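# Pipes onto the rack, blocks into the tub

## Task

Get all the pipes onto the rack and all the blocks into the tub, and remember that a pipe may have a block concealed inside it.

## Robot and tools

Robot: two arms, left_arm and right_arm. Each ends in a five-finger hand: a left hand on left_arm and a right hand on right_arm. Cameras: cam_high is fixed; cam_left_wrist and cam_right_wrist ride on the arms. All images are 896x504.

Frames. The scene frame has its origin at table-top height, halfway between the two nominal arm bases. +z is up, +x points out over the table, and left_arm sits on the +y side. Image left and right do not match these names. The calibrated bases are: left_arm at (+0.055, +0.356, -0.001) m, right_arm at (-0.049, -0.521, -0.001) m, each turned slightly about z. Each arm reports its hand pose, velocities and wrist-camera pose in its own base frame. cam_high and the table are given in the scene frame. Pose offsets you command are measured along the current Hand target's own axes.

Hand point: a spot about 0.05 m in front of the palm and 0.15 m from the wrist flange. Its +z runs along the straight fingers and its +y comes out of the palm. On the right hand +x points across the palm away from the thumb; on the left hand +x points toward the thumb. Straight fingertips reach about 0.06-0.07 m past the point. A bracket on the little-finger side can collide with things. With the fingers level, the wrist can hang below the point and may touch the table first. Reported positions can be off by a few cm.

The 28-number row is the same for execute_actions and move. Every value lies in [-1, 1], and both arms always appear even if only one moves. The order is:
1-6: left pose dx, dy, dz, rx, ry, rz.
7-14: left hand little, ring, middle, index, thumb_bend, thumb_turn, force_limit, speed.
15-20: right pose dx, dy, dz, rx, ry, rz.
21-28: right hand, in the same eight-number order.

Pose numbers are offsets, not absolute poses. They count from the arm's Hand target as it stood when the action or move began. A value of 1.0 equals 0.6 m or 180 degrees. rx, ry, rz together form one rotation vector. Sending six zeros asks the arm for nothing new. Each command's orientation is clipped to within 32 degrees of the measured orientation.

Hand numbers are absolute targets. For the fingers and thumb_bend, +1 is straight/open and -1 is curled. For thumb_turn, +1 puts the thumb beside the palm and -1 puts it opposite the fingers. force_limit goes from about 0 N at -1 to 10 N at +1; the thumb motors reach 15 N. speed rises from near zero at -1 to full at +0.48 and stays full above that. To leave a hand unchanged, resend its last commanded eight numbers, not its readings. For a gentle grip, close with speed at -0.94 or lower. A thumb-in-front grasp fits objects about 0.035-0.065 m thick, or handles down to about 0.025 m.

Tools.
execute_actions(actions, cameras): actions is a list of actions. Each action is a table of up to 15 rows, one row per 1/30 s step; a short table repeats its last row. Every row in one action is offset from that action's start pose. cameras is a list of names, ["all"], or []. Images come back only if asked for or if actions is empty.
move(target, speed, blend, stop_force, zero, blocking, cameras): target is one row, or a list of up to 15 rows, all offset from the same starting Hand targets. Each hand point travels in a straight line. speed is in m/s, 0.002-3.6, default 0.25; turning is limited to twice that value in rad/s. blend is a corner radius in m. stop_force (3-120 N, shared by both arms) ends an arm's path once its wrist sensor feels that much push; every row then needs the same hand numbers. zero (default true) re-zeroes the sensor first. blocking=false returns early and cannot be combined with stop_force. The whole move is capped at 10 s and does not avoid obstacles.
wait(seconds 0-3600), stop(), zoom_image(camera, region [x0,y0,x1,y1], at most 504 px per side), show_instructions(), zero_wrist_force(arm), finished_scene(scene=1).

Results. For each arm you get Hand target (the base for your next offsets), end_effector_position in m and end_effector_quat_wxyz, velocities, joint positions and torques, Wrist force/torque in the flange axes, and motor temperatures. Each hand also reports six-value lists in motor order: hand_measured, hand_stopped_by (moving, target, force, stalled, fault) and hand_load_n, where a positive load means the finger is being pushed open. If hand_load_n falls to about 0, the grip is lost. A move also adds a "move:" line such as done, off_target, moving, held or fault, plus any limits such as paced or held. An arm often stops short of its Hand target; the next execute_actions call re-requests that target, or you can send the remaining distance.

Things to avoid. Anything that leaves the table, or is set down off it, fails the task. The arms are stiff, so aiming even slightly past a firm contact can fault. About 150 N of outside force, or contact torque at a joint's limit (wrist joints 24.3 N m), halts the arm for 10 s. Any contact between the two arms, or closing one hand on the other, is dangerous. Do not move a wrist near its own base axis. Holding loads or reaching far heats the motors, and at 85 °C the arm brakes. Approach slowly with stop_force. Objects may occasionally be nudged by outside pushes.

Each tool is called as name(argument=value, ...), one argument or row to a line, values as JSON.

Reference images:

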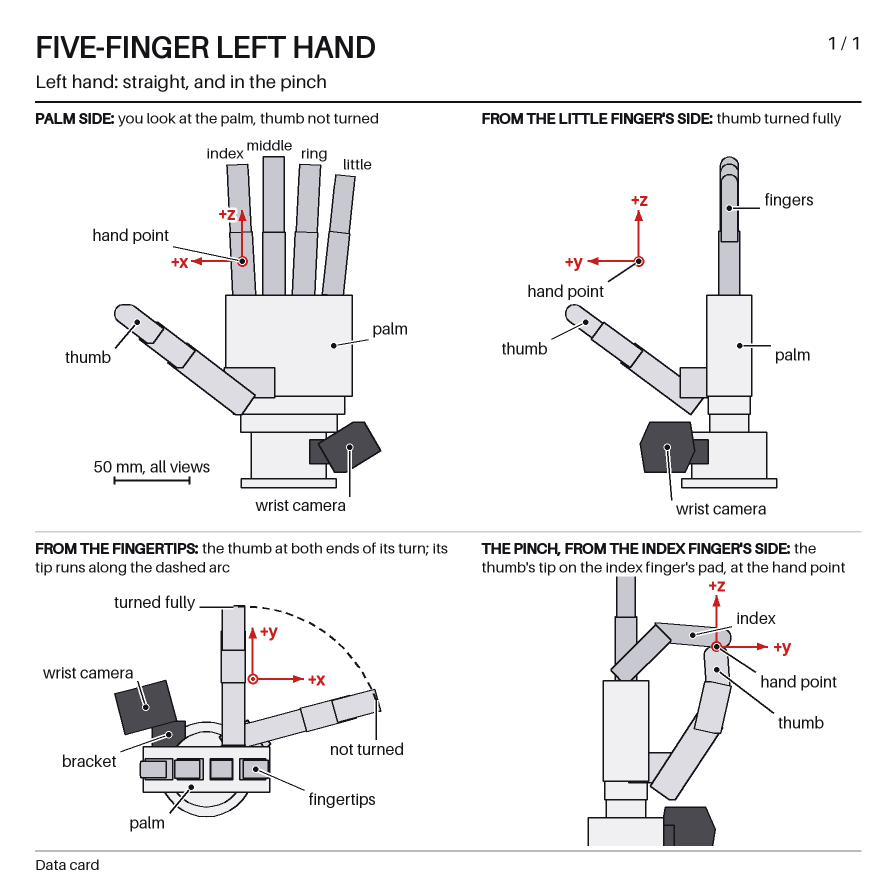

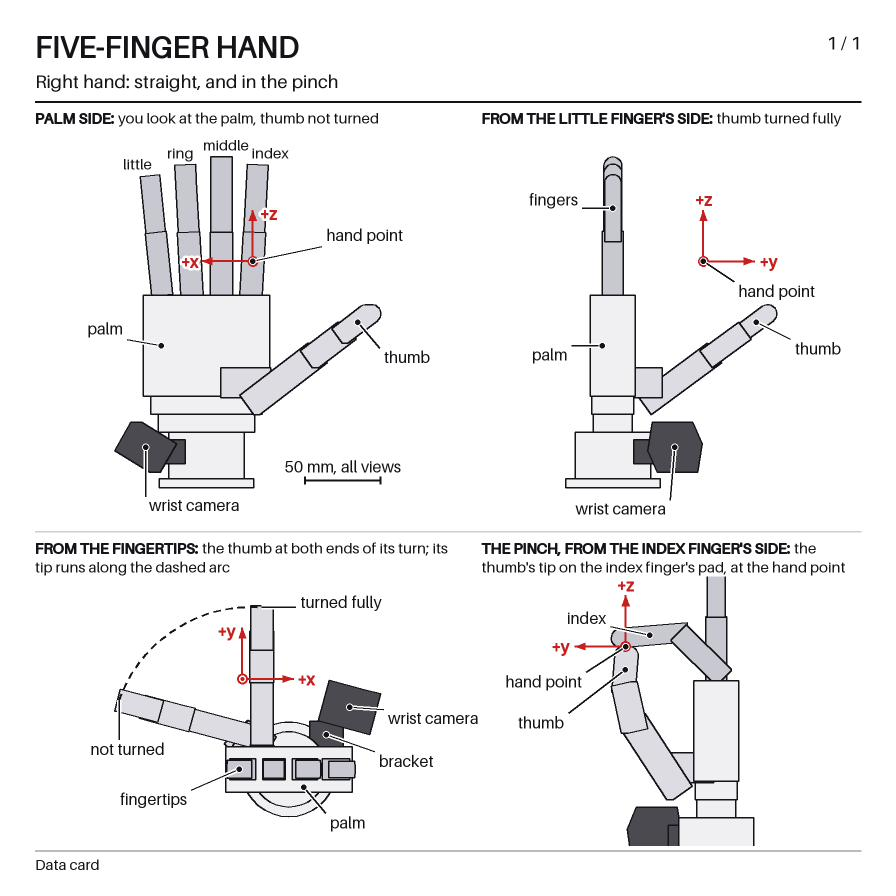

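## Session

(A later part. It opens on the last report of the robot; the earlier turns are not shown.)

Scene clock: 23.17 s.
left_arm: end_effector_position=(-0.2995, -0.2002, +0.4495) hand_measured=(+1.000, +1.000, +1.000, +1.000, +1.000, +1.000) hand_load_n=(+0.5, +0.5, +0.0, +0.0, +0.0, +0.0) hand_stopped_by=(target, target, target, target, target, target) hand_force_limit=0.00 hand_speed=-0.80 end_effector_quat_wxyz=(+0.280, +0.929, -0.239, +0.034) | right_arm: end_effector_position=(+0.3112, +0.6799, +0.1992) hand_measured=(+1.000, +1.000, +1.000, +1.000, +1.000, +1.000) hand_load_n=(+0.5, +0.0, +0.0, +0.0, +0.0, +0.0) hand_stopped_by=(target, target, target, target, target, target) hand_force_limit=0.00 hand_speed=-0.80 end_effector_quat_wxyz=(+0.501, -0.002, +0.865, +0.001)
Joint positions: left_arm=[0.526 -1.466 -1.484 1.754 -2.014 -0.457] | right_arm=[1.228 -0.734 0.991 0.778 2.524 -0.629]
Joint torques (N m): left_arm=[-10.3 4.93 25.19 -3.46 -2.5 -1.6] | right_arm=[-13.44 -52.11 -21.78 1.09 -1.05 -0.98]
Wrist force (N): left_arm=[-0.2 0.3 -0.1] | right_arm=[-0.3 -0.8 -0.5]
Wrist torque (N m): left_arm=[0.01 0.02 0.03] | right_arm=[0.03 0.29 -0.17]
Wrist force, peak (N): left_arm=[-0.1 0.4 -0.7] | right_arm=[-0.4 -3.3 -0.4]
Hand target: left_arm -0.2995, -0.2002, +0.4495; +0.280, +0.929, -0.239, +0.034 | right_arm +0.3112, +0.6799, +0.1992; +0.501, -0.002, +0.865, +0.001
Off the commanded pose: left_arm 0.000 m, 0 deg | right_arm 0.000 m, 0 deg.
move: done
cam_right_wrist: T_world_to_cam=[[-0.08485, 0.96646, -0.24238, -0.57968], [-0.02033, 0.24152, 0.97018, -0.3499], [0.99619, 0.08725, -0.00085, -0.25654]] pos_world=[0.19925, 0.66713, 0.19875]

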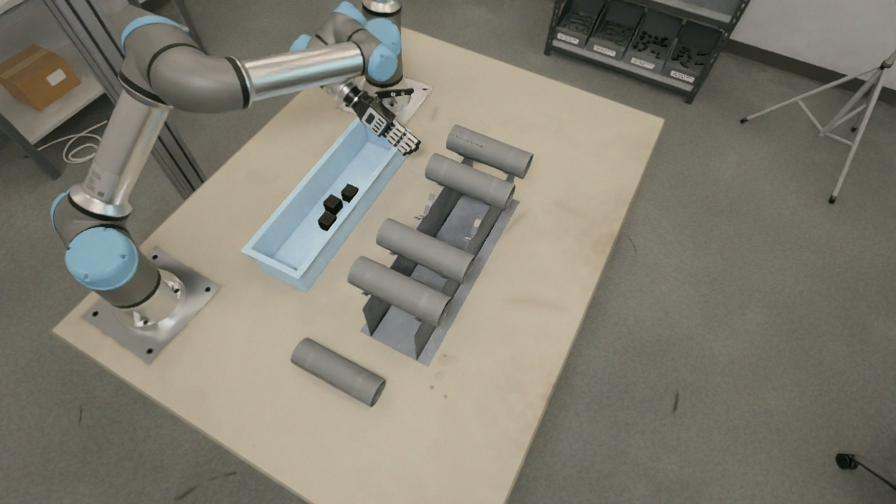

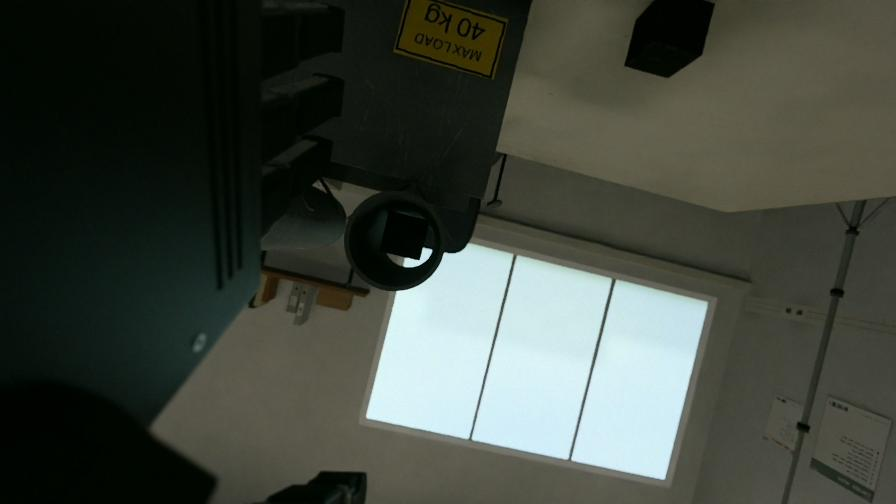

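move(
  target=[
    [0,0,0,0,0,0,1,1,1,1,1,1,0,-0.8, -0.1893,-0.7167,-0.1055,0,0,0,1,1,1,1,1,1,0,-0.8],
    [0,0,0,0,0,0,1,1,1,1,1,1,0,-0.8, -0.3662,-0.9932,0.1982,0.2062,0.3186,-0.1191,1,1,1,1,1,1,0,-0.8],
  ],
  cameras=["all"],
  blend=0.05,
)

Scene clock: 32.97 s.
left_arm: end_effector_position=(-0.2995, -0.2002, +0.4495) hand_measured=(+1.000, +1.000, +1.000, +1.000, +1.000, +1.000) hand_load_n=(+0.0, +0.0, +0.0, +0.0, +0.0, +0.0) hand_stopped_by=(target, target, target, target, target, target) hand_force_limit=0.00 hand_speed=-0.80 end_effector_quat_wxyz=(+0.280, +0.929, -0.239, +0.034) | right_arm: end_effector_position=(+0.5267, +0.0850, +0.3304) hand_measured=(+1.000, +1.000, +1.000, +1.000, +1.000, +1.000) hand_load_n=(+0.0, +0.0, +0.0, +0.0, +0.0, +0.0) hand_stopped_by=(target, target, target, target, target, target) hand_force_limit=0.00 hand_speed=-0.80 end_effector_quat_wxyz=(+0.002, -0.002, +0.937, -0.350)
Joint positions: left_arm=[0.526 -1.466 -1.484 1.754 -2.014 -0.457] | right_arm=[0.138 -1.011 0.948 1.747 2.279 -1.395]
Joint torques (N m): left_arm=[-10.06 5.23 24.13 -3.09 -2.68 -1.71] | right_arm=[11.11 -36.58 -23.76 3.97 0.18 -1]
Wrist force (N): left_arm=[-0.2 0.7 -0.2] | right_arm=[-0.3 0.4 -0.1]
Wrist torque (N m): left_arm=[0.08 0.01 0.02] | right_arm=[0.11 0.10 -0.03]
Wrist force, peak (N): left_arm=[-0.2 0.7 -0.2] | right_arm=[-0.3 -1.7 -0.8]
Hand target: left_arm -0.2995, -0.2002, +0.4495; +0.280, +0.929, -0.239, +0.034 | right_arm +0.5266, +0.0850, +0.3305; +0.002, -0.002, +0.937, -0.350
Off the commanded pose: left_arm 0.000 m, 0 deg | right_arm 0.000 m, 0 deg.
move: done
cam_left_wrist: T_world_to_cam=[[0.69581, 0.55066, -0.46111, 0.53177], [0.67271, -0.27476, 0.68699, -0.16181], [0.25161, -0.78821, -0.56162, 0.27771]] pos_world=[-0.33104, -0.11839, 0.51233]
cam_right_wrist: T_world_to_cam=[[-0.25184, 0.69511, -0.67335, 0.29888], [0.82904, 0.5139, 0.22045, -0.55189], [0.49928, -0.50271, -0.7057, 0.1255]] pos_world=[0.47015, 0.13895, 0.41148]

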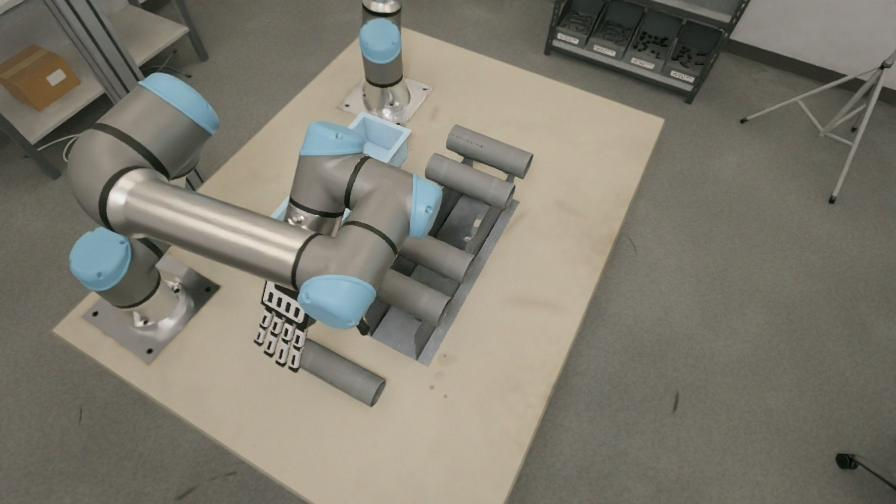

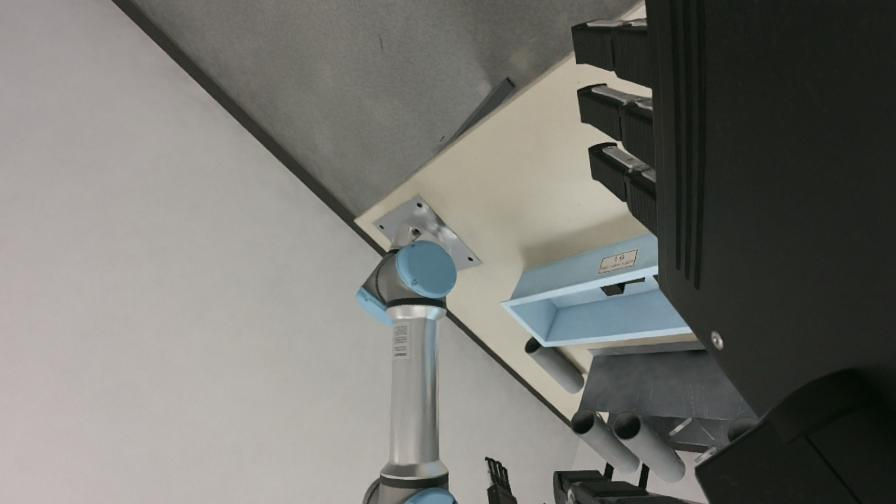

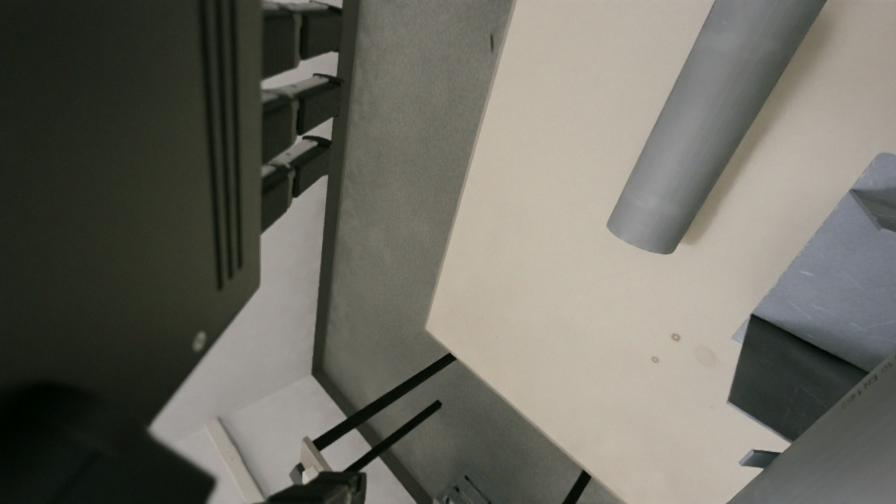

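move(
  target=[
    [0,0,0,0,0,0,1,1,1,1,1,1,0,-0.8, 0.0445,-0.0063,0.0055,0,-0.328,-0.3775,1,1,1,1,1,-1,0,0],
    [0,0,0,0,0,0,1,1,1,1,1,1,0,-0.8, 0.1095,0.1183,0.1852,0,0.6455,0.743,1,1,1,1,1,-1,0,0],
  ],
  cameras=["all"],
  blend=0.05,
)

Scene clock: 43.43 s.
left_arm: end_effector_position=(-0.2995, -0.2002, +0.4495) hand_measured=(+1.000, +1.000, +1.000, +1.000, +1.000, +1.000) hand_load_n=(+0.0, +0.0, +0.0, +0.0, +0.0, +0.0) hand_stopped_by=(target, target, target, target, target, target) hand_force_limit=0.00 hand_speed=-0.80 end_effector_quat_wxyz=(+0.280, +0.929, -0.239, +0.034) | right_arm: end_effector_position=(+0.4614, +0.0655, +0.1998) hand_measured=(+1.000, +1.000, +1.000, +1.000, +1.000, -1.000) hand_load_n=(+0.0, -0.5, +0.0, +0.0, +0.0, +0.0) hand_stopped_by=(target, target, target, target, target, target) hand_force_limit=0.00 hand_speed=0.00 end_effector_quat_wxyz=(-0.350, +0.936, +0.026, -0.008)
Joint positions: left_arm=[0.526 -1.466 -1.484 1.754 -2.014 -0.457] | right_arm=[-0.372 -1.056 1.415 1.555 0.93 -5.255]
Joint torques (N m): left_arm=[-9.19 4.67 23.52 -3 -2.52 -1.65] | right_arm=[-13.13 -50.84 -10.58 1.42 -2.68 -1.17]
Wrist force (N): left_arm=[-0.2 0.2 -0.2] | right_arm=[-0.7 0.5 -0.1]
Wrist torque (N m): left_arm=[0.00 0.01 0.03] | right_arm=[0.12 0.14 -0.09]
Wrist force, peak (N): left_arm=[-0.3 0.4 -0.5] | right_arm=[-0.8 0.7 0.1]
Hand target: left_arm -0.2995, -0.2002, +0.4495; +0.280, +0.929, -0.239, +0.034 | right_arm +0.4614, +0.0654, +0.1999; -0.350, +0.936, +0.026, -0.008
Off the commanded pose: left_arm 0.000 m, 0 deg | right_arm 0.000 m, 0 deg.
move: done
cam_left_wrist: T_world_to_cam=[[0.69581, 0.55066, -0.46111, 0.53177], [0.67271, -0.27476, 0.68699, -0.16181], [0.25161, -0.78821, -0.56162, 0.27771]] pos_world=[-0.33104, -0.11839, 0.51233]
cam_right_wrist: T_world_to_cam=[[0.2893, -0.68149, -0.67222, 0.0482], [-0.80358, -0.55449, 0.21631, 0.36511], [-0.52015, 0.4776, -0.70805, 0.46275]] pos_world=[0.52015, 0.01429, 0.28107]

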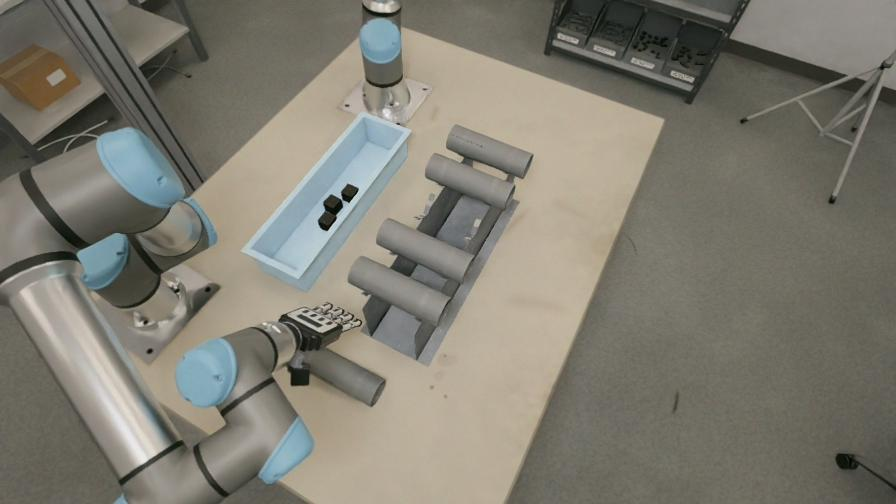

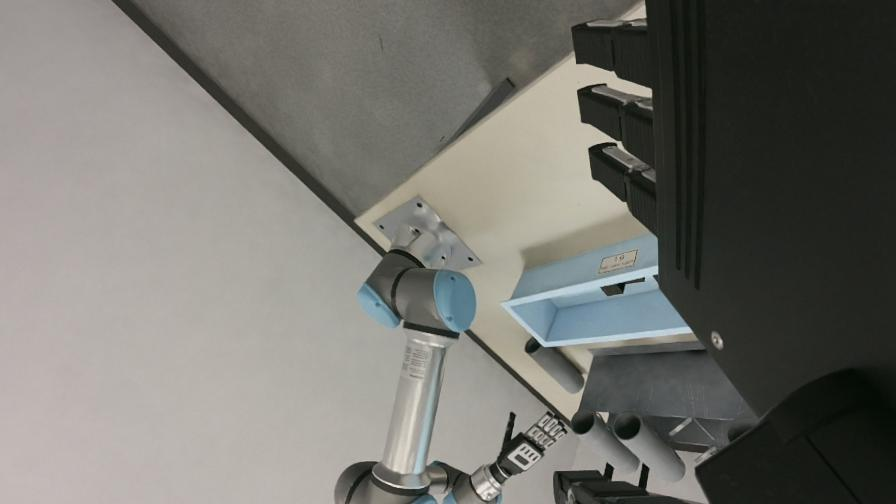

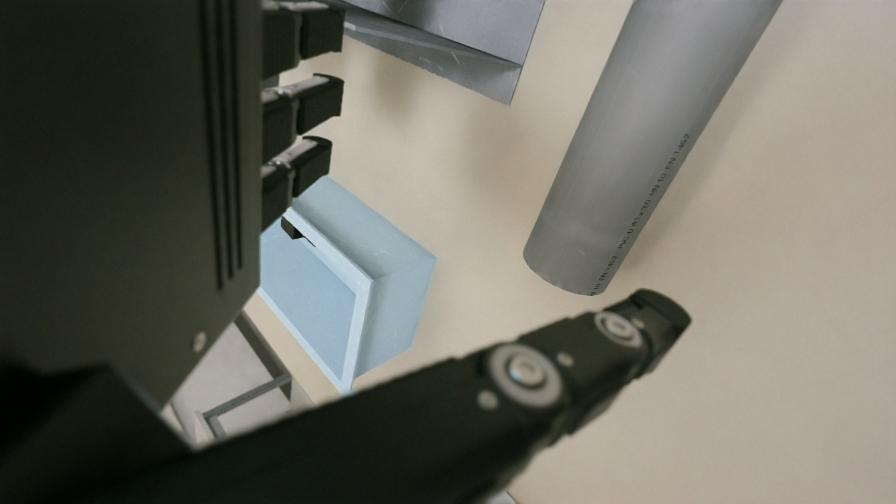

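move(
  target=[0,0,0,0,0,0,1,1,1,1,1,1,0,-0.8, -0.0062,0.1365,0.1685,0,0,0,1,1,1,1,1,-1,0,0],
  cameras=["cam_high","cam_right_wrist"],
)

zoom_image(
  camera="cam_high",
  region=[230, 270, 430, 430],
)

Scene clock: 45.43 s.
left_arm: end_effector_position=(-0.2995, -0.2002, +0.4495) hand_measured=(+1.000, +1.000, +1.000, +1.000, +1.000, +1.000) hand_load_n=(+0.0, +0.0, +0.0, +0.0, -0.5, +0.0) hand_stopped_by=(target, target, target, target, target, target) hand_force_limit=0.00 hand_speed=-0.80 end_effector_quat_wxyz=(+0.280, +0.929, -0.239, +0.034) | right_arm: end_effector_position=(+0.4577, +0.0697, +0.0699) hand_measured=(+1.000, +1.000, +1.000, +1.000, +1.000, -1.000) hand_load_n=(+0.0, +0.0, +0.0, +0.0, +0.0, +0.0) hand_stopped_by=(target, target, target, target, target, target) hand_force_limit=0.00 hand_speed=0.00 end_effector_quat_wxyz=(-0.350, +0.936, +0.026, -0.008)
Joint positions: left_arm=[0.526 -1.466 -1.484 1.754 -2.014 -0.457] | right_arm=[-0.367 -0.917 1.559 1.268 0.928 -5.248]
Joint torques (N m): left_arm=[-9.09 4.44 23.3 -3.05 -2.71 -1.6] | right_arm=[3.74 -43.49 -12.81 2.2 -1.99 -0.62]
Wrist force (N): left_arm=[-0.1 0.4 -0.1] | right_arm=[-0.3 0.5 -0.2]
Wrist torque (N m): left_arm=[0.02 0.00 0.03] | right_arm=[0.12 0.08 -0.07]
Wrist force, peak (N): left_arm=[-0.1 0.6 -0.3] | right_arm=[-0.5 1.8 1.4]
Hand target: left_arm -0.2995, -0.2002, +0.4495; +0.280, +0.929, -0.239, +0.034 | right_arm +0.4577, +0.0697, +0.0698; -0.350, +0.936, +0.026, -0.008
Off the commanded pose: left_arm 0.000 m, 0 deg | right_arm 0.000 m, 0 deg.
move: done
cam_right_wrist: T_world_to_cam=[[0.2893, -0.68149, -0.67222, -0.03519], [-0.80358, -0.55449, 0.21631, 0.39256], [-0.52015, 0.4776, -0.70805, 0.36684]] pos_world=[0.51645, 0.01849, 0.15117]

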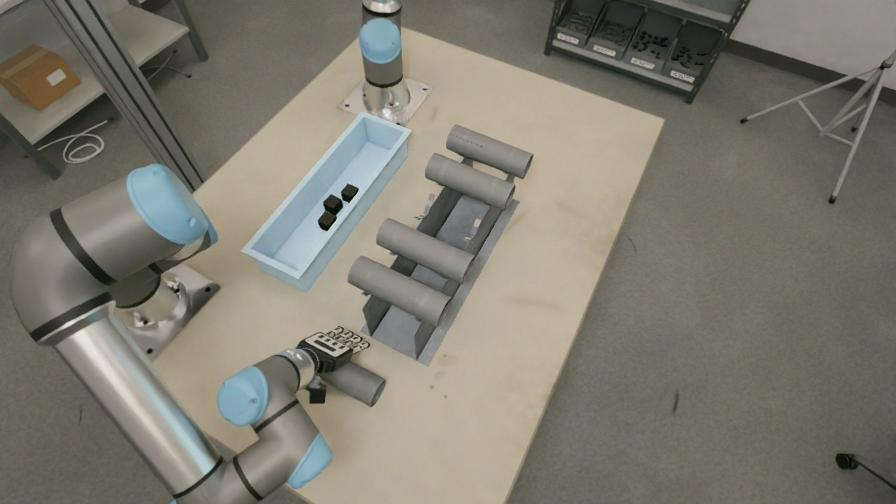

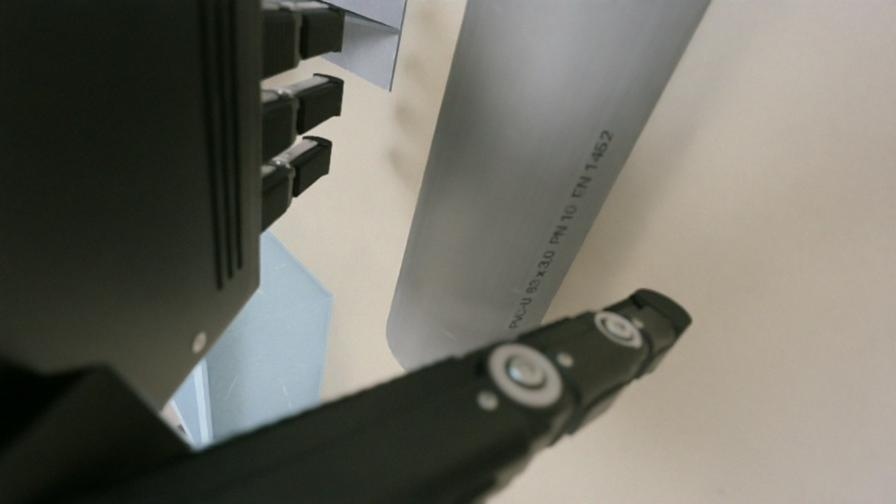

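Scaled by 2.520.

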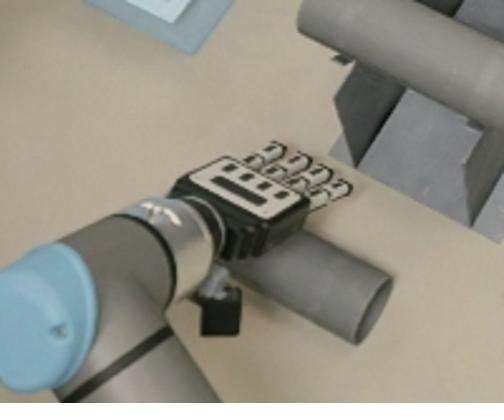

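move(
  target=[0,0,0,0,0,0,1,1,1,1,1,1,0,-0.8, 0,0.0415,0.0478,0,0,0,1,1,1,1,1,-1,0,0],
  cameras=["cam_high","cam_right_wrist"],
  speed=0.03,
  stop_force=8,
)

zoom_image(
  camera="cam_high",
  region=[230, 270, 430, 430],
)

Scene clock: 48.00 s.
left_arm: end_effector_position=(-0.2995, -0.2002, +0.4495) hand_measured=(+1.000, +1.000, +1.000, +1.000, +1.000, +1.000) hand_load_n=(+0.0, +0.0, +0.0, +0.0, +0.0, +0.0) hand_stopped_by=(target, target, target, target, target, target) hand_force_limit=0.00 hand_speed=-0.80 end_effector_quat_wxyz=(+0.280, +0.929, -0.239, +0.034) | right_arm: end_effector_position=(+0.4578, +0.0697, +0.0318) hand_measured=(+1.000, +1.000, +1.000, +1.000, +1.000, -1.000) hand_load_n=(+0.0, +0.0, +0.0, +0.0, +0.0, +0.0) hand_stopped_by=(target, target, target, target, target, target) hand_force_limit=0.00 hand_speed=0.00 end_effector_quat_wxyz=(-0.350, +0.936, +0.026, -0.008)
Joint positions: left_arm=[0.526 -1.466 -1.484 1.754 -2.014 -0.457] | right_arm=[-0.367 -0.861 1.578 1.193 0.928 -5.248]
Joint torques (N m): left_arm=[-8.56 4.11 23.63 -3.08 -2.64 -1.61] | right_arm=[11.2 -53.59 -20.1 5.55 -0.73 1.08]
Wrist force (N): left_arm=[0.0 0.3 -0.1] | right_arm=[-0.6 0.5 -0.2]
Wrist torque (N m): left_arm=[0.01 -0.01 0.04] | right_arm=[0.12 0.13 -0.08]
Wrist force, peak (N): left_arm=[-0.2 0.5 -0.4] | right_arm=[-0.7 0.6 -0.4]
Hand target: left_arm -0.2995, -0.2002, +0.4495; +0.280, +0.929, -0.239, +0.034 | right_arm +0.4578, +0.0697, +0.0318; -0.350, +0.936, +0.026, -0.008
Off the commanded pose: left_arm 0.000 m, 0 deg | right_arm 0.000 m, 0 deg.
move: done
cam_right_wrist: T_world_to_cam=[[0.2894, -0.6815, -0.67216, -0.06082], [-0.80362, -0.55449, 0.21619, 0.40089], [-0.52004, 0.47759, -0.70814, 0.33994]] pos_world=[0.51655, 0.01849, 0.11317]

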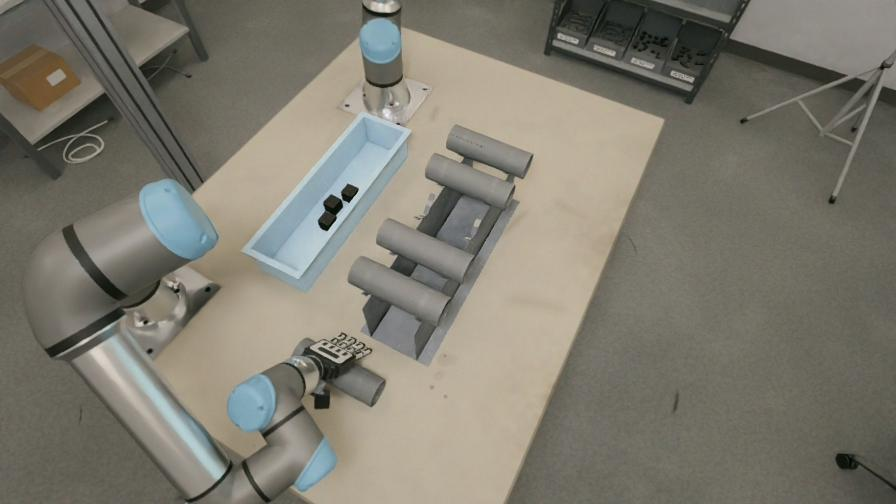

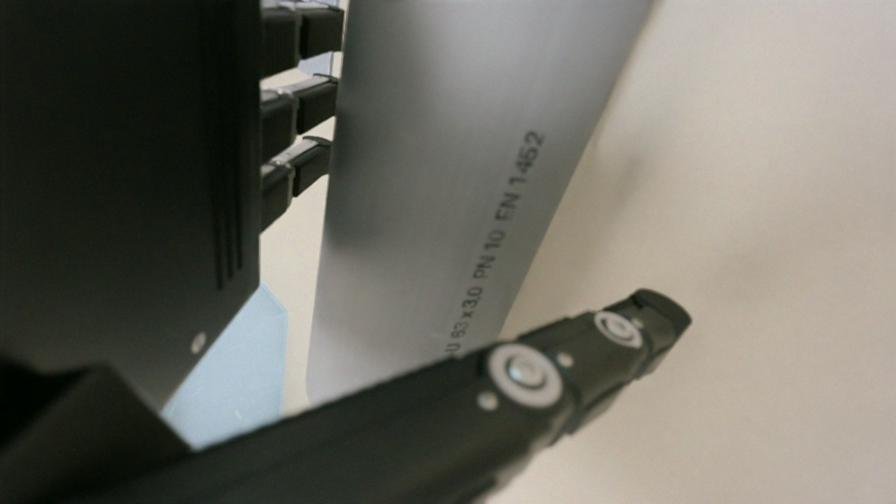

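Scaled by 2.520.

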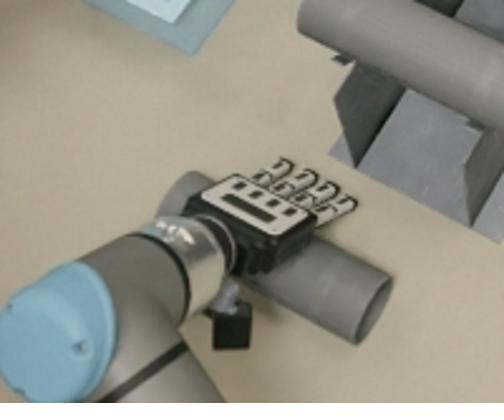

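move(
  target=[
    [0,0,0,0,0,0,1,1,1,1,1,1,0,-0.8, 0,0,0,0,0,0,0.7,0.7,0.7,0.7,0.55,-1,-0.6,-0.6],
  ],
  cameras=["cam_right_wrist"],
)

move(
  target=[
    [0,0,0,0,0,0,1,1,1,1,1,1,0,-0.8, 0,0,0,0,0,0,0.2,0.2,0.2,0.2,0.55,-1,-0.6,-0.85],
  ],
  cameras=["cam_right_wrist","cam_high"],
)

Scene clock: 49.47 s.
left_arm: end_effector_position=(-0.2995, -0.2002, +0.4495) hand_measured=(+1.000, +1.000, +1.000, +1.000, +1.000, +1.000) hand_load_n=(+0.0, +0.0, +0.0, +0.0, +0.0, +0.0) hand_stopped_by=(target, target, target, target, target, target) hand_force_limit=0.00 hand_speed=-0.80 end_effector_quat_wxyz=(+0.280, +0.929, -0.239, +0.034) | right_arm: end_effector_position=(+0.4578, +0.0697, +0.0319) hand_measured=(+0.700, +0.700, +0.700, +0.700, +0.550, -1.000) hand_load_n=(+0.0, -0.5, +0.0, +0.0, +0.0, +0.0) hand_stopped_by=(target, target, target, target, target, target) hand_force_limit=-0.60 hand_speed=-0.60 end_effector_quat_wxyz=(-0.350, +0.936, +0.026, -0.008)
Joint positions: left_arm=[0.526 -1.466 -1.484 1.754 -2.014 -0.457] | right_arm=[-0.367 -0.861 1.578 1.193 0.928 -5.248]
Joint torques (N m): left_arm=[-8.1 3.45 22.84 -2.96 -2.62 -1.67] | right_arm=[11.77 -52.56 -18.99 4.87 -2.34 0.87]
Wrist force (N): left_arm=[0.0 0.4 -0.4] | right_arm=[-0.6 0.6 -0.3]
Wrist torque (N m): left_arm=[0.05 -0.01 0.04] | right_arm=[0.14 0.13 -0.07]
Wrist force, peak (N): left_arm=[-0.2 0.6 -0.4] | right_arm=[-0.6 0.6 -0.3]
Hand target: left_arm -0.2995, -0.2002, +0.4495; +0.280, +0.929, -0.239, +0.034 | right_arm +0.4578, +0.0697, +0.0318; -0.350, +0.936, +0.026, -0.008
Off the commanded pose: left_arm 0.000 m, 0 deg | right_arm 0.000 m, 0 deg.
move: done
cam_right_wrist: T_world_to_cam=[[0.2894, -0.6815, -0.67216, -0.06082], [-0.80362, -0.55449, 0.21619, 0.40089], [-0.52004, 0.47759, -0.70814, 0.33994]] pos_world=[0.51655, 0.01849, 0.11317]

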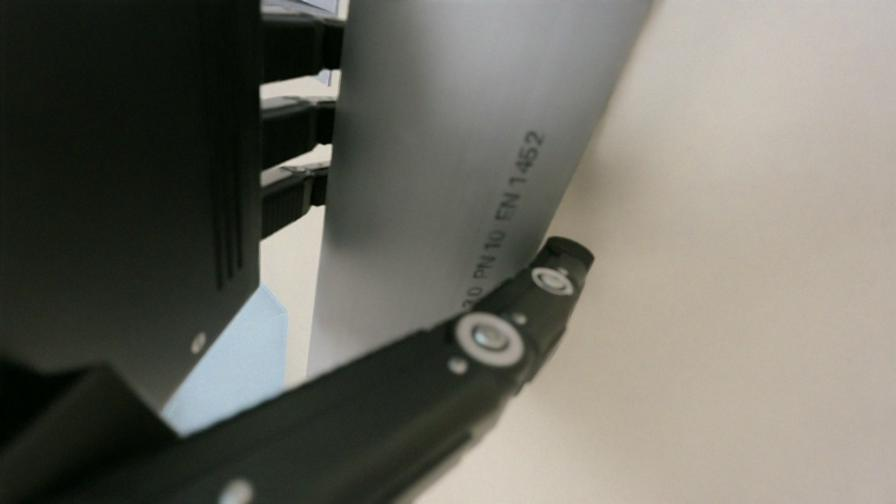

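Scene clock: 50.63 s.
left_arm: end_effector_position=(-0.2995, -0.2002, +0.4495) hand_measured=(+1.000, +1.000, +1.000, +1.000, +1.000, +1.000) hand_load_n=(+0.0, +0.0, +0.0, +0.0, +0.0, +0.0) hand_stopped_by=(target, target, target, target, target, target) hand_force_limit=0.00 hand_speed=-0.80 end_effector_quat_wxyz=(+0.280, +0.929, -0.239, +0.034) | right_arm: end_effector_position=(+0.4578, +0.0697, +0.0319) hand_measured=(+0.326, +0.340, +0.340, +0.354, +0.552, -1.000) hand_load_n=(+2.0, +1.0, +2.5, +1.0, +9.0, +3.5) hand_stopped_by=(force, force, force, force, target, target) hand_force_limit=-0.60 hand_speed=-0.85 end_effector_quat_wxyz=(-0.350, +0.936, +0.026, -0.008)
Joint positions: left_arm=[0.526 -1.466 -1.484 1.754 -2.014 -0.457] | right_arm=[-0.367 -0.861 1.578 1.193 0.928 -5.248]
Joint torques (N m): left_arm=[-9.2 4.51 23.08 -2.9 -2.57 -1.67] | right_arm=[10.38 -52.29 -17.63 4.48 -1.82 1.08]
Wrist force (N): left_arm=[-0.3 0.4 -0.1] | right_arm=[-0.8 -1.5 -2.6]
Wrist torque (N m): left_arm=[0.03 0.02 0.03] | right_arm=[0.07 0.18 -0.09]
Wrist force, peak (N): left_arm=[0.0 0.5 -0.6] | right_arm=[-0.5 -2.5 -2.4]
Hand target: left_arm -0.2995, -0.2002, +0.4495; +0.280, +0.929, -0.239, +0.034 | right_arm +0.4578, +0.0697, +0.0318; -0.350, +0.936, +0.026, -0.008
Off the commanded pose: left_arm 0.000 m, 0 deg | right_arm 0.000 m, 0 deg.
move: done
cam_right_wrist: T_world_to_cam=[[0.2894, -0.6815, -0.67216, -0.06082], [-0.80362, -0.55449, 0.21619, 0.40089], [-0.52004, 0.47759, -0.70814, 0.33994]] pos_world=[0.51655, 0.01849, 0.11317]
Images, in order (width x height): cam_high 896x504, cam_right_wrist 896x504.

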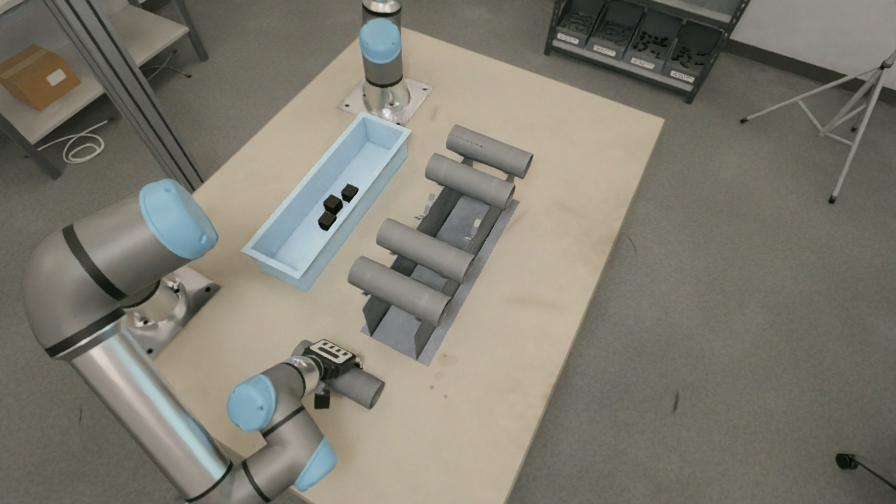

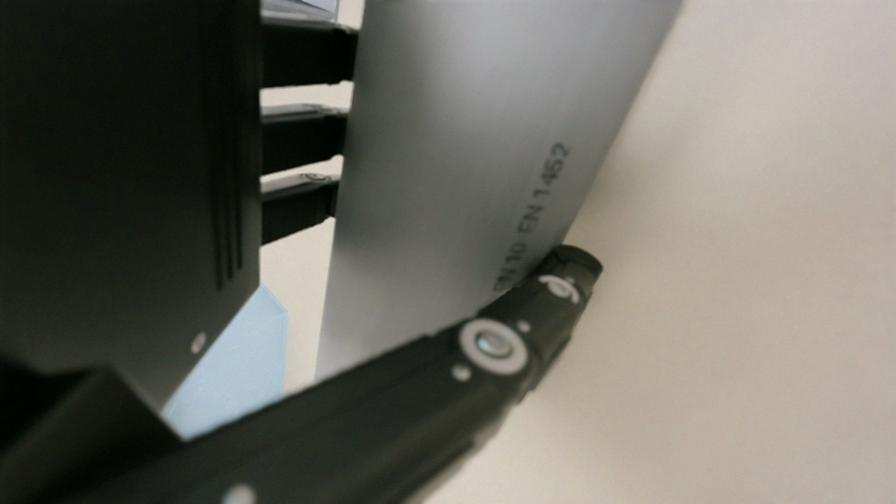

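move(
  target=[
    [0,0,0,0,0,0,1,1,1,1,1,1,0,-0.8, 0,0,0,0,0,0,0.15,0.15,0.15,0.15,0.55,-1,-0.2,-0.9],
  ],
)

move(
  target=[
    [0,0,0,0,0,0,1,1,1,1,1,1,0,-0.8, 0,-0.1093,-0.1258,0,0,0,0.15,0.15,0.15,0.15,0.55,-1,-0.2,-0.9],
  ],
  cameras=["all"],
  speed=0.1,
)

zoom_image(
  camera="cam_high",
  region=[230, 220, 430, 380],
)

Scene clock: 51.60 s.
left_arm: end_effector_position=(-0.2995, -0.2002, +0.4495) hand_measured=(+1.000, +1.000, +1.000, +1.000, +1.000, +1.000) hand_load_n=(+0.0, +0.0, +0.0, +0.0, +0.0, +0.0) hand_stopped_by=(target, target, target, target, target, target) hand_force_limit=0.00 hand_speed=-0.80 end_effector_quat_wxyz=(+0.280, +0.929, -0.239, +0.034) | right_arm: end_effector_position=(+0.4578, +0.0697, +0.0319) hand_measured=(+0.262, +0.278, +0.296, +0.300, +0.556, -1.000) hand_load_n=(+4.0, +4.0, +2.0, +4.0, +17.5, +6.0) hand_stopped_by=(force, force, force, force, target, target) hand_force_limit=-0.20 hand_speed=-0.90 end_effector_quat_wxyz=(-0.350, +0.936, +0.026, -0.008)
Joint positions: left_arm=[0.526 -1.466 -1.484 1.754 -2.014 -0.457] | right_arm=[-0.367 -0.861 1.578 1.193 0.928 -5.248]
Joint torques (N m): left_arm=[-8.59 4.91 23.43 -3.02 -2.47 -1.48] | right_arm=[9.9 -50.3 -16.87 3.64 -0.13 0.67]
Wrist force (N): left_arm=[-0.1 0.3 -0.1] | right_arm=[-0.8 -0.1 -1.0]
Wrist torque (N m): left_arm=[0.01 -0.01 0.04] | right_arm=[0.10 0.06 0.01]
Wrist force, peak (N): left_arm=[0.1 0.2 -0.7] | right_arm=[-0.8 -2.9 -2.3]
Hand target: left_arm -0.2995, -0.2002, +0.4495; +0.280, +0.929, -0.239, +0.034 | right_arm +0.4578, +0.0697, +0.0318; -0.350, +0.936, +0.026, -0.008
Off the commanded pose: left_arm 0.000 m, 0 deg | right_arm 0.000 m, 0 deg.
move: done

Scene clock: 53.03 s.
left_arm: end_effector_position=(-0.2995, -0.2002, +0.4495) hand_measured=(+1.000, +1.000, +1.000, +1.000, +1.000, +1.000) hand_load_n=(+0.0, +0.0, +0.0, +0.0, +0.0, +0.0) hand_stopped_by=(target, target, target, target, target, target) hand_force_limit=0.00 hand_speed=-0.80 end_effector_quat_wxyz=(+0.280, +0.929, -0.239, +0.034) | right_arm: end_effector_position=(+0.4576, +0.0697, +0.1319) hand_measured=(+0.262, +0.278, +0.296, +0.300, +0.556, -1.000) hand_load_n=(+4.0, +4.0, +2.0, +4.5, +17.0, +6.0) hand_stopped_by=(force, force, force, force, target, target) hand_force_limit=-0.20 hand_speed=-0.90 end_effector_quat_wxyz=(-0.350, +0.936, +0.026, -0.008)
Joint positions: left_arm=[0.526 -1.466 -1.484 1.754 -2.014 -0.457] | right_arm=[-0.367 -0.998 1.51 1.397 0.928 -5.249]
Joint torques (N m): left_arm=[-7.86 5.58 23.57 -3.09 -2.69 -1.59] | right_arm=[-12.81 -27.49 -9.4 1.67 0.52 -1.46]
Wrist force (N): left_arm=[-0.2 0.2 -0.3] | right_arm=[-0.2 1.9 1.3]
Wrist torque (N m): left_arm=[0.00 0.01 0.03] | right_arm=[0.16 0.01 -0.02]
Wrist force, peak (N): left_arm=[0.2 0.5 -0.4] | right_arm=[-0.5 2.9 2.2]
Hand target: left_arm -0.2995, -0.2002, +0.4495; +0.280, +0.929, -0.239, +0.034 | right_arm +0.4576, +0.0697, +0.1318; -0.350, +0.936, +0.026, -0.008
Off the commanded pose: left_arm 0.000 m, 0 deg | right_arm 0.000 m, 0 deg.
move: done
cam_left_wrist: T_world_to_cam=[[0.69581, 0.55066, -0.46111, 0.53177], [0.67271, -0.27476, 0.68699, -0.16181], [0.25161, -0.78821, -0.56162, 0.27771]] pos_world=[-0.33104, -0.11839, 0.51233]
cam_right_wrist: T_world_to_cam=[[0.28957, -0.6816, -0.67199, 0.00633], [-0.80368, -0.55445, 0.21606, 0.37917], [-0.51985, 0.4775, -0.70834, 0.41059]] pos_world=[0.51635, 0.01849, 0.21317]

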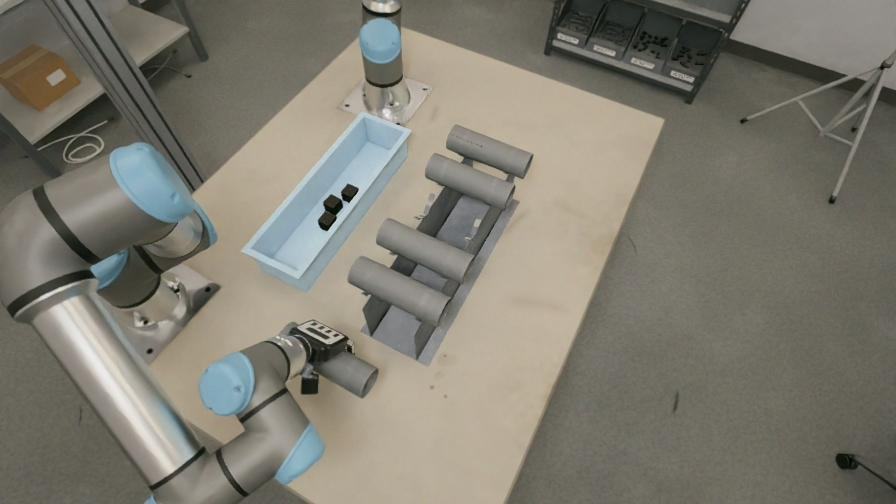

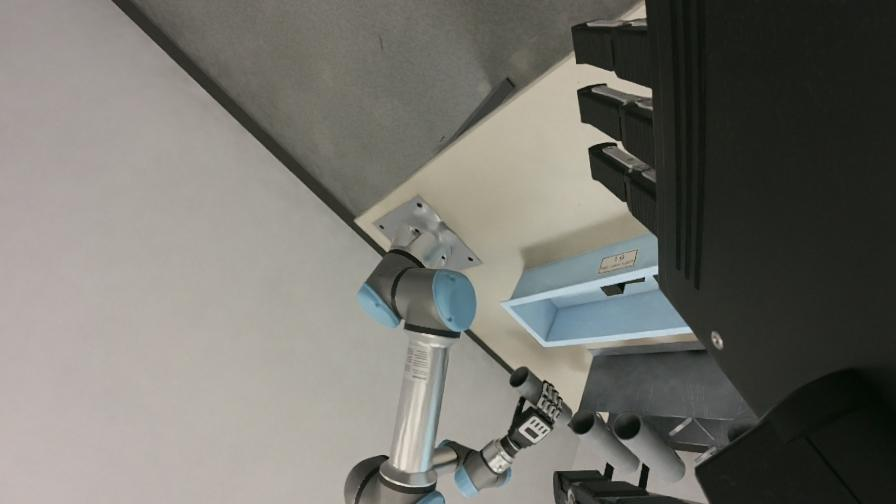

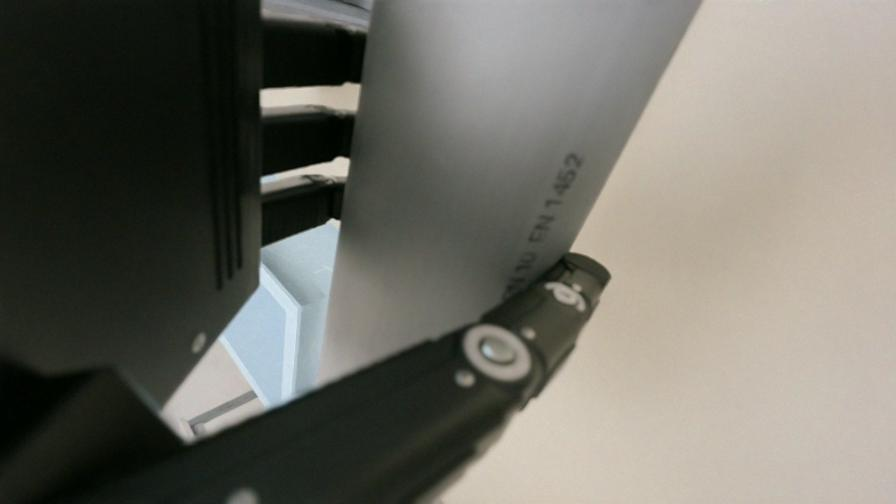

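Scaled by 2.520.

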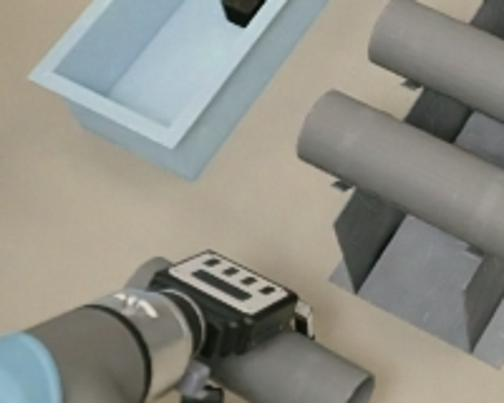

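move(
  target=[
    [0,0,0,0,0,0,1,1,1,1,1,1,0,-0.8, 0.0057,-0.164,-0.1225,0,0.1677,0.193,0.15,0.15,0.15,0.15,0.55,-1,-0.2,-0.9],
  ],
  cameras=["all"],
  speed=0.15,
)

zoom_image(
  camera="cam_left_wrist",
  region=[440, 340, 640, 480],
)

Scene clock: 57.00 s.
left_arm: end_effector_position=(-0.2995, -0.2002, +0.4495) hand_measured=(+1.000, +1.000, +1.000, +1.000, +1.000, +1.000) hand_load_n=(+0.0, +0.0, +0.5, +0.0, +0.0, +0.0) hand_stopped_by=(target, target, target, target, target, target) hand_force_limit=0.00 hand_speed=-0.80 end_effector_quat_wxyz=(+0.280, +0.929, -0.239, +0.034) | right_arm: end_effector_position=(+0.4593, +0.0960, +0.2519) hand_measured=(+0.262, +0.278, +0.296, +0.300, +0.556, -1.000) hand_load_n=(+4.0, +4.0, +2.0, +4.5, +17.0, +6.0) hand_stopped_by=(force, force, force, force, target, target) hand_force_limit=-0.20 hand_speed=-0.90 end_effector_quat_wxyz=(-0.326, +0.872, -0.342, +0.129)
Joint positions: left_arm=[0.526 -1.466 -1.484 1.754 -2.014 -0.457] | right_arm=[-0.369 -1.366 1.54 1.083 0.915 -4.226]
Joint torques (N m): left_arm=[-8.58 4.99 22.85 -2.81 -2.65 -1.32] | right_arm=[-10.38 -16.02 -12.67 4.91 -3.2 1.12]
Wrist force (N): left_arm=[-0.1 0.1 -0.2] | right_arm=[-0.2 2.0 1.3]
Wrist torque (N m): left_arm=[-0.01 0.00 0.04] | right_arm=[0.18 0.01 0.07]
Wrist force, peak (N): left_arm=[-0.3 0.5 -0.4] | right_arm=[-0.3 2.3 1.6]
Hand target: left_arm -0.2995, -0.2002, +0.4495; +0.280, +0.929, -0.239, +0.034 | right_arm +0.4593, +0.0959, +0.2519; -0.326, +0.872, -0.342, +0.129
Off the commanded pose: left_arm 0.000 m, 0 deg | right_arm 0.000 m, 0 deg.
move: done
cam_left_wrist: T_world_to_cam=[[0.69581, 0.55066, -0.46111, 0.53177], [0.67271, -0.27476, 0.68699, -0.16181], [0.25161, -0.78821, -0.56162, 0.27771]] pos_world=[-0.33104, -0.11839, 0.51233]
cam_right_wrist: T_world_to_cam=[[-0.28858, -0.68051, -0.67352, 0.37029], [-0.9573, 0.19263, 0.21554, 0.36815], [-0.01694, 0.70697, -0.70704, 0.23057]] pos_world=[0.46319, 0.01806, 0.33307]

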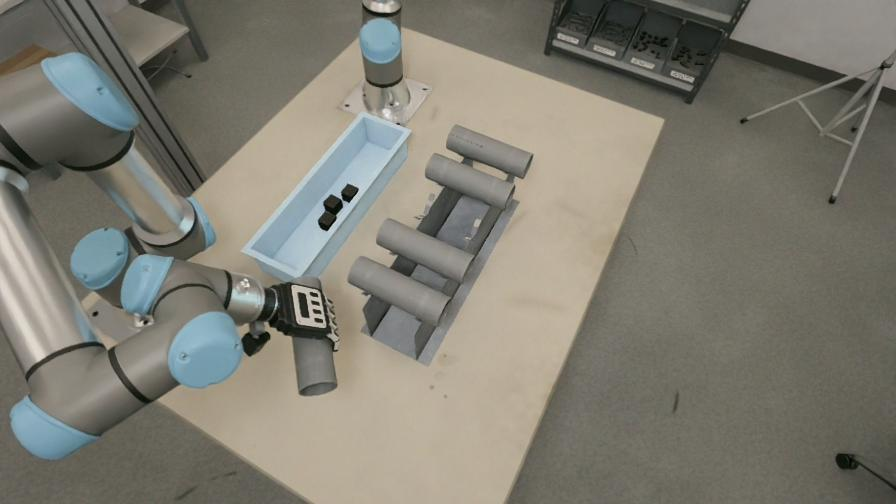

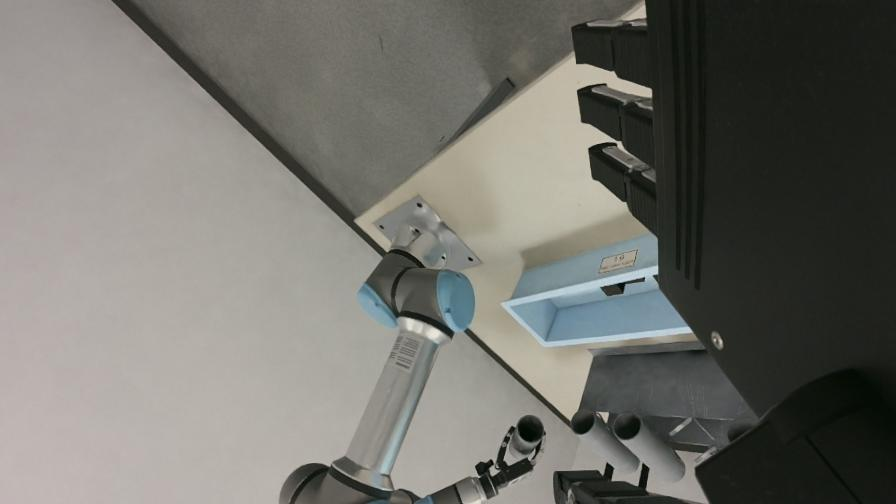

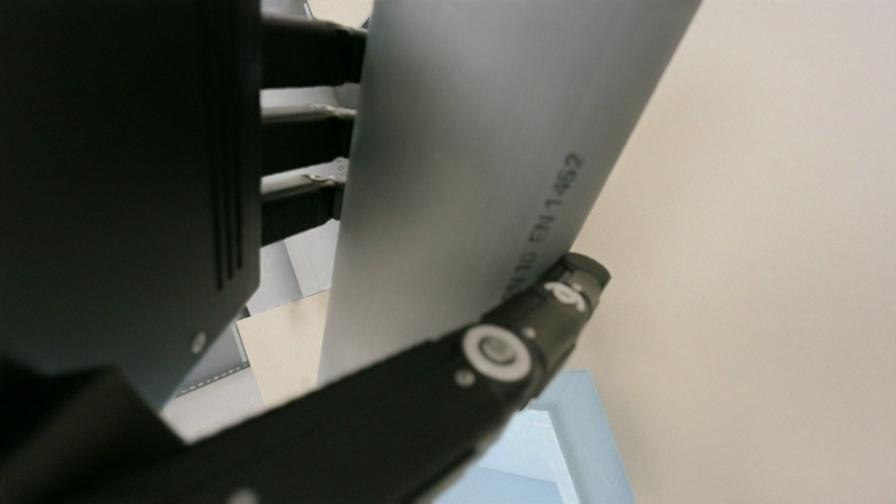

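Scaled by 2.520.

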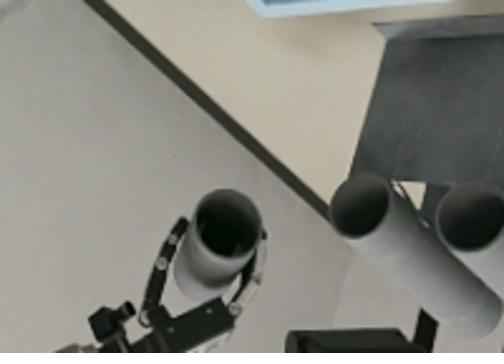

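zoom_image(
  camera="cam_left_wrist",
  region=[500, 400, 560, 460],
)

zoom_image(
  camera="cam_high",
  region=[280, 350, 360, 410],
)

Scaled by 8.400.

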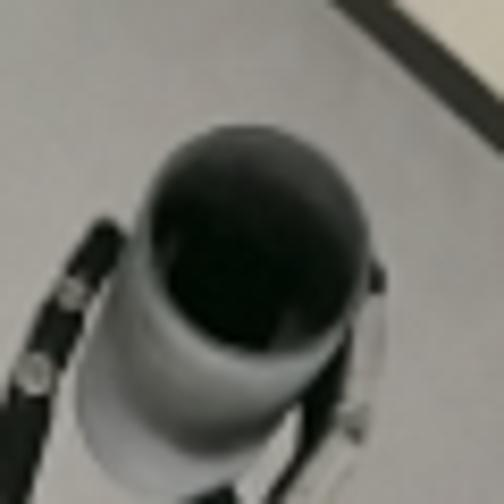

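Scaled by 6.300.

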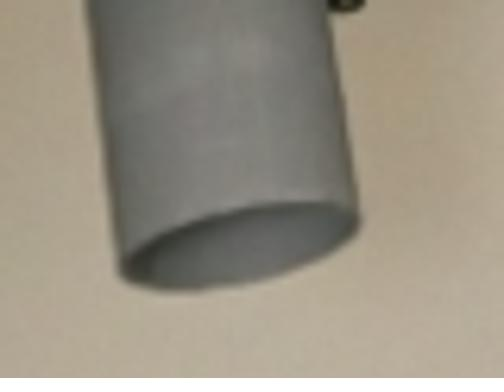

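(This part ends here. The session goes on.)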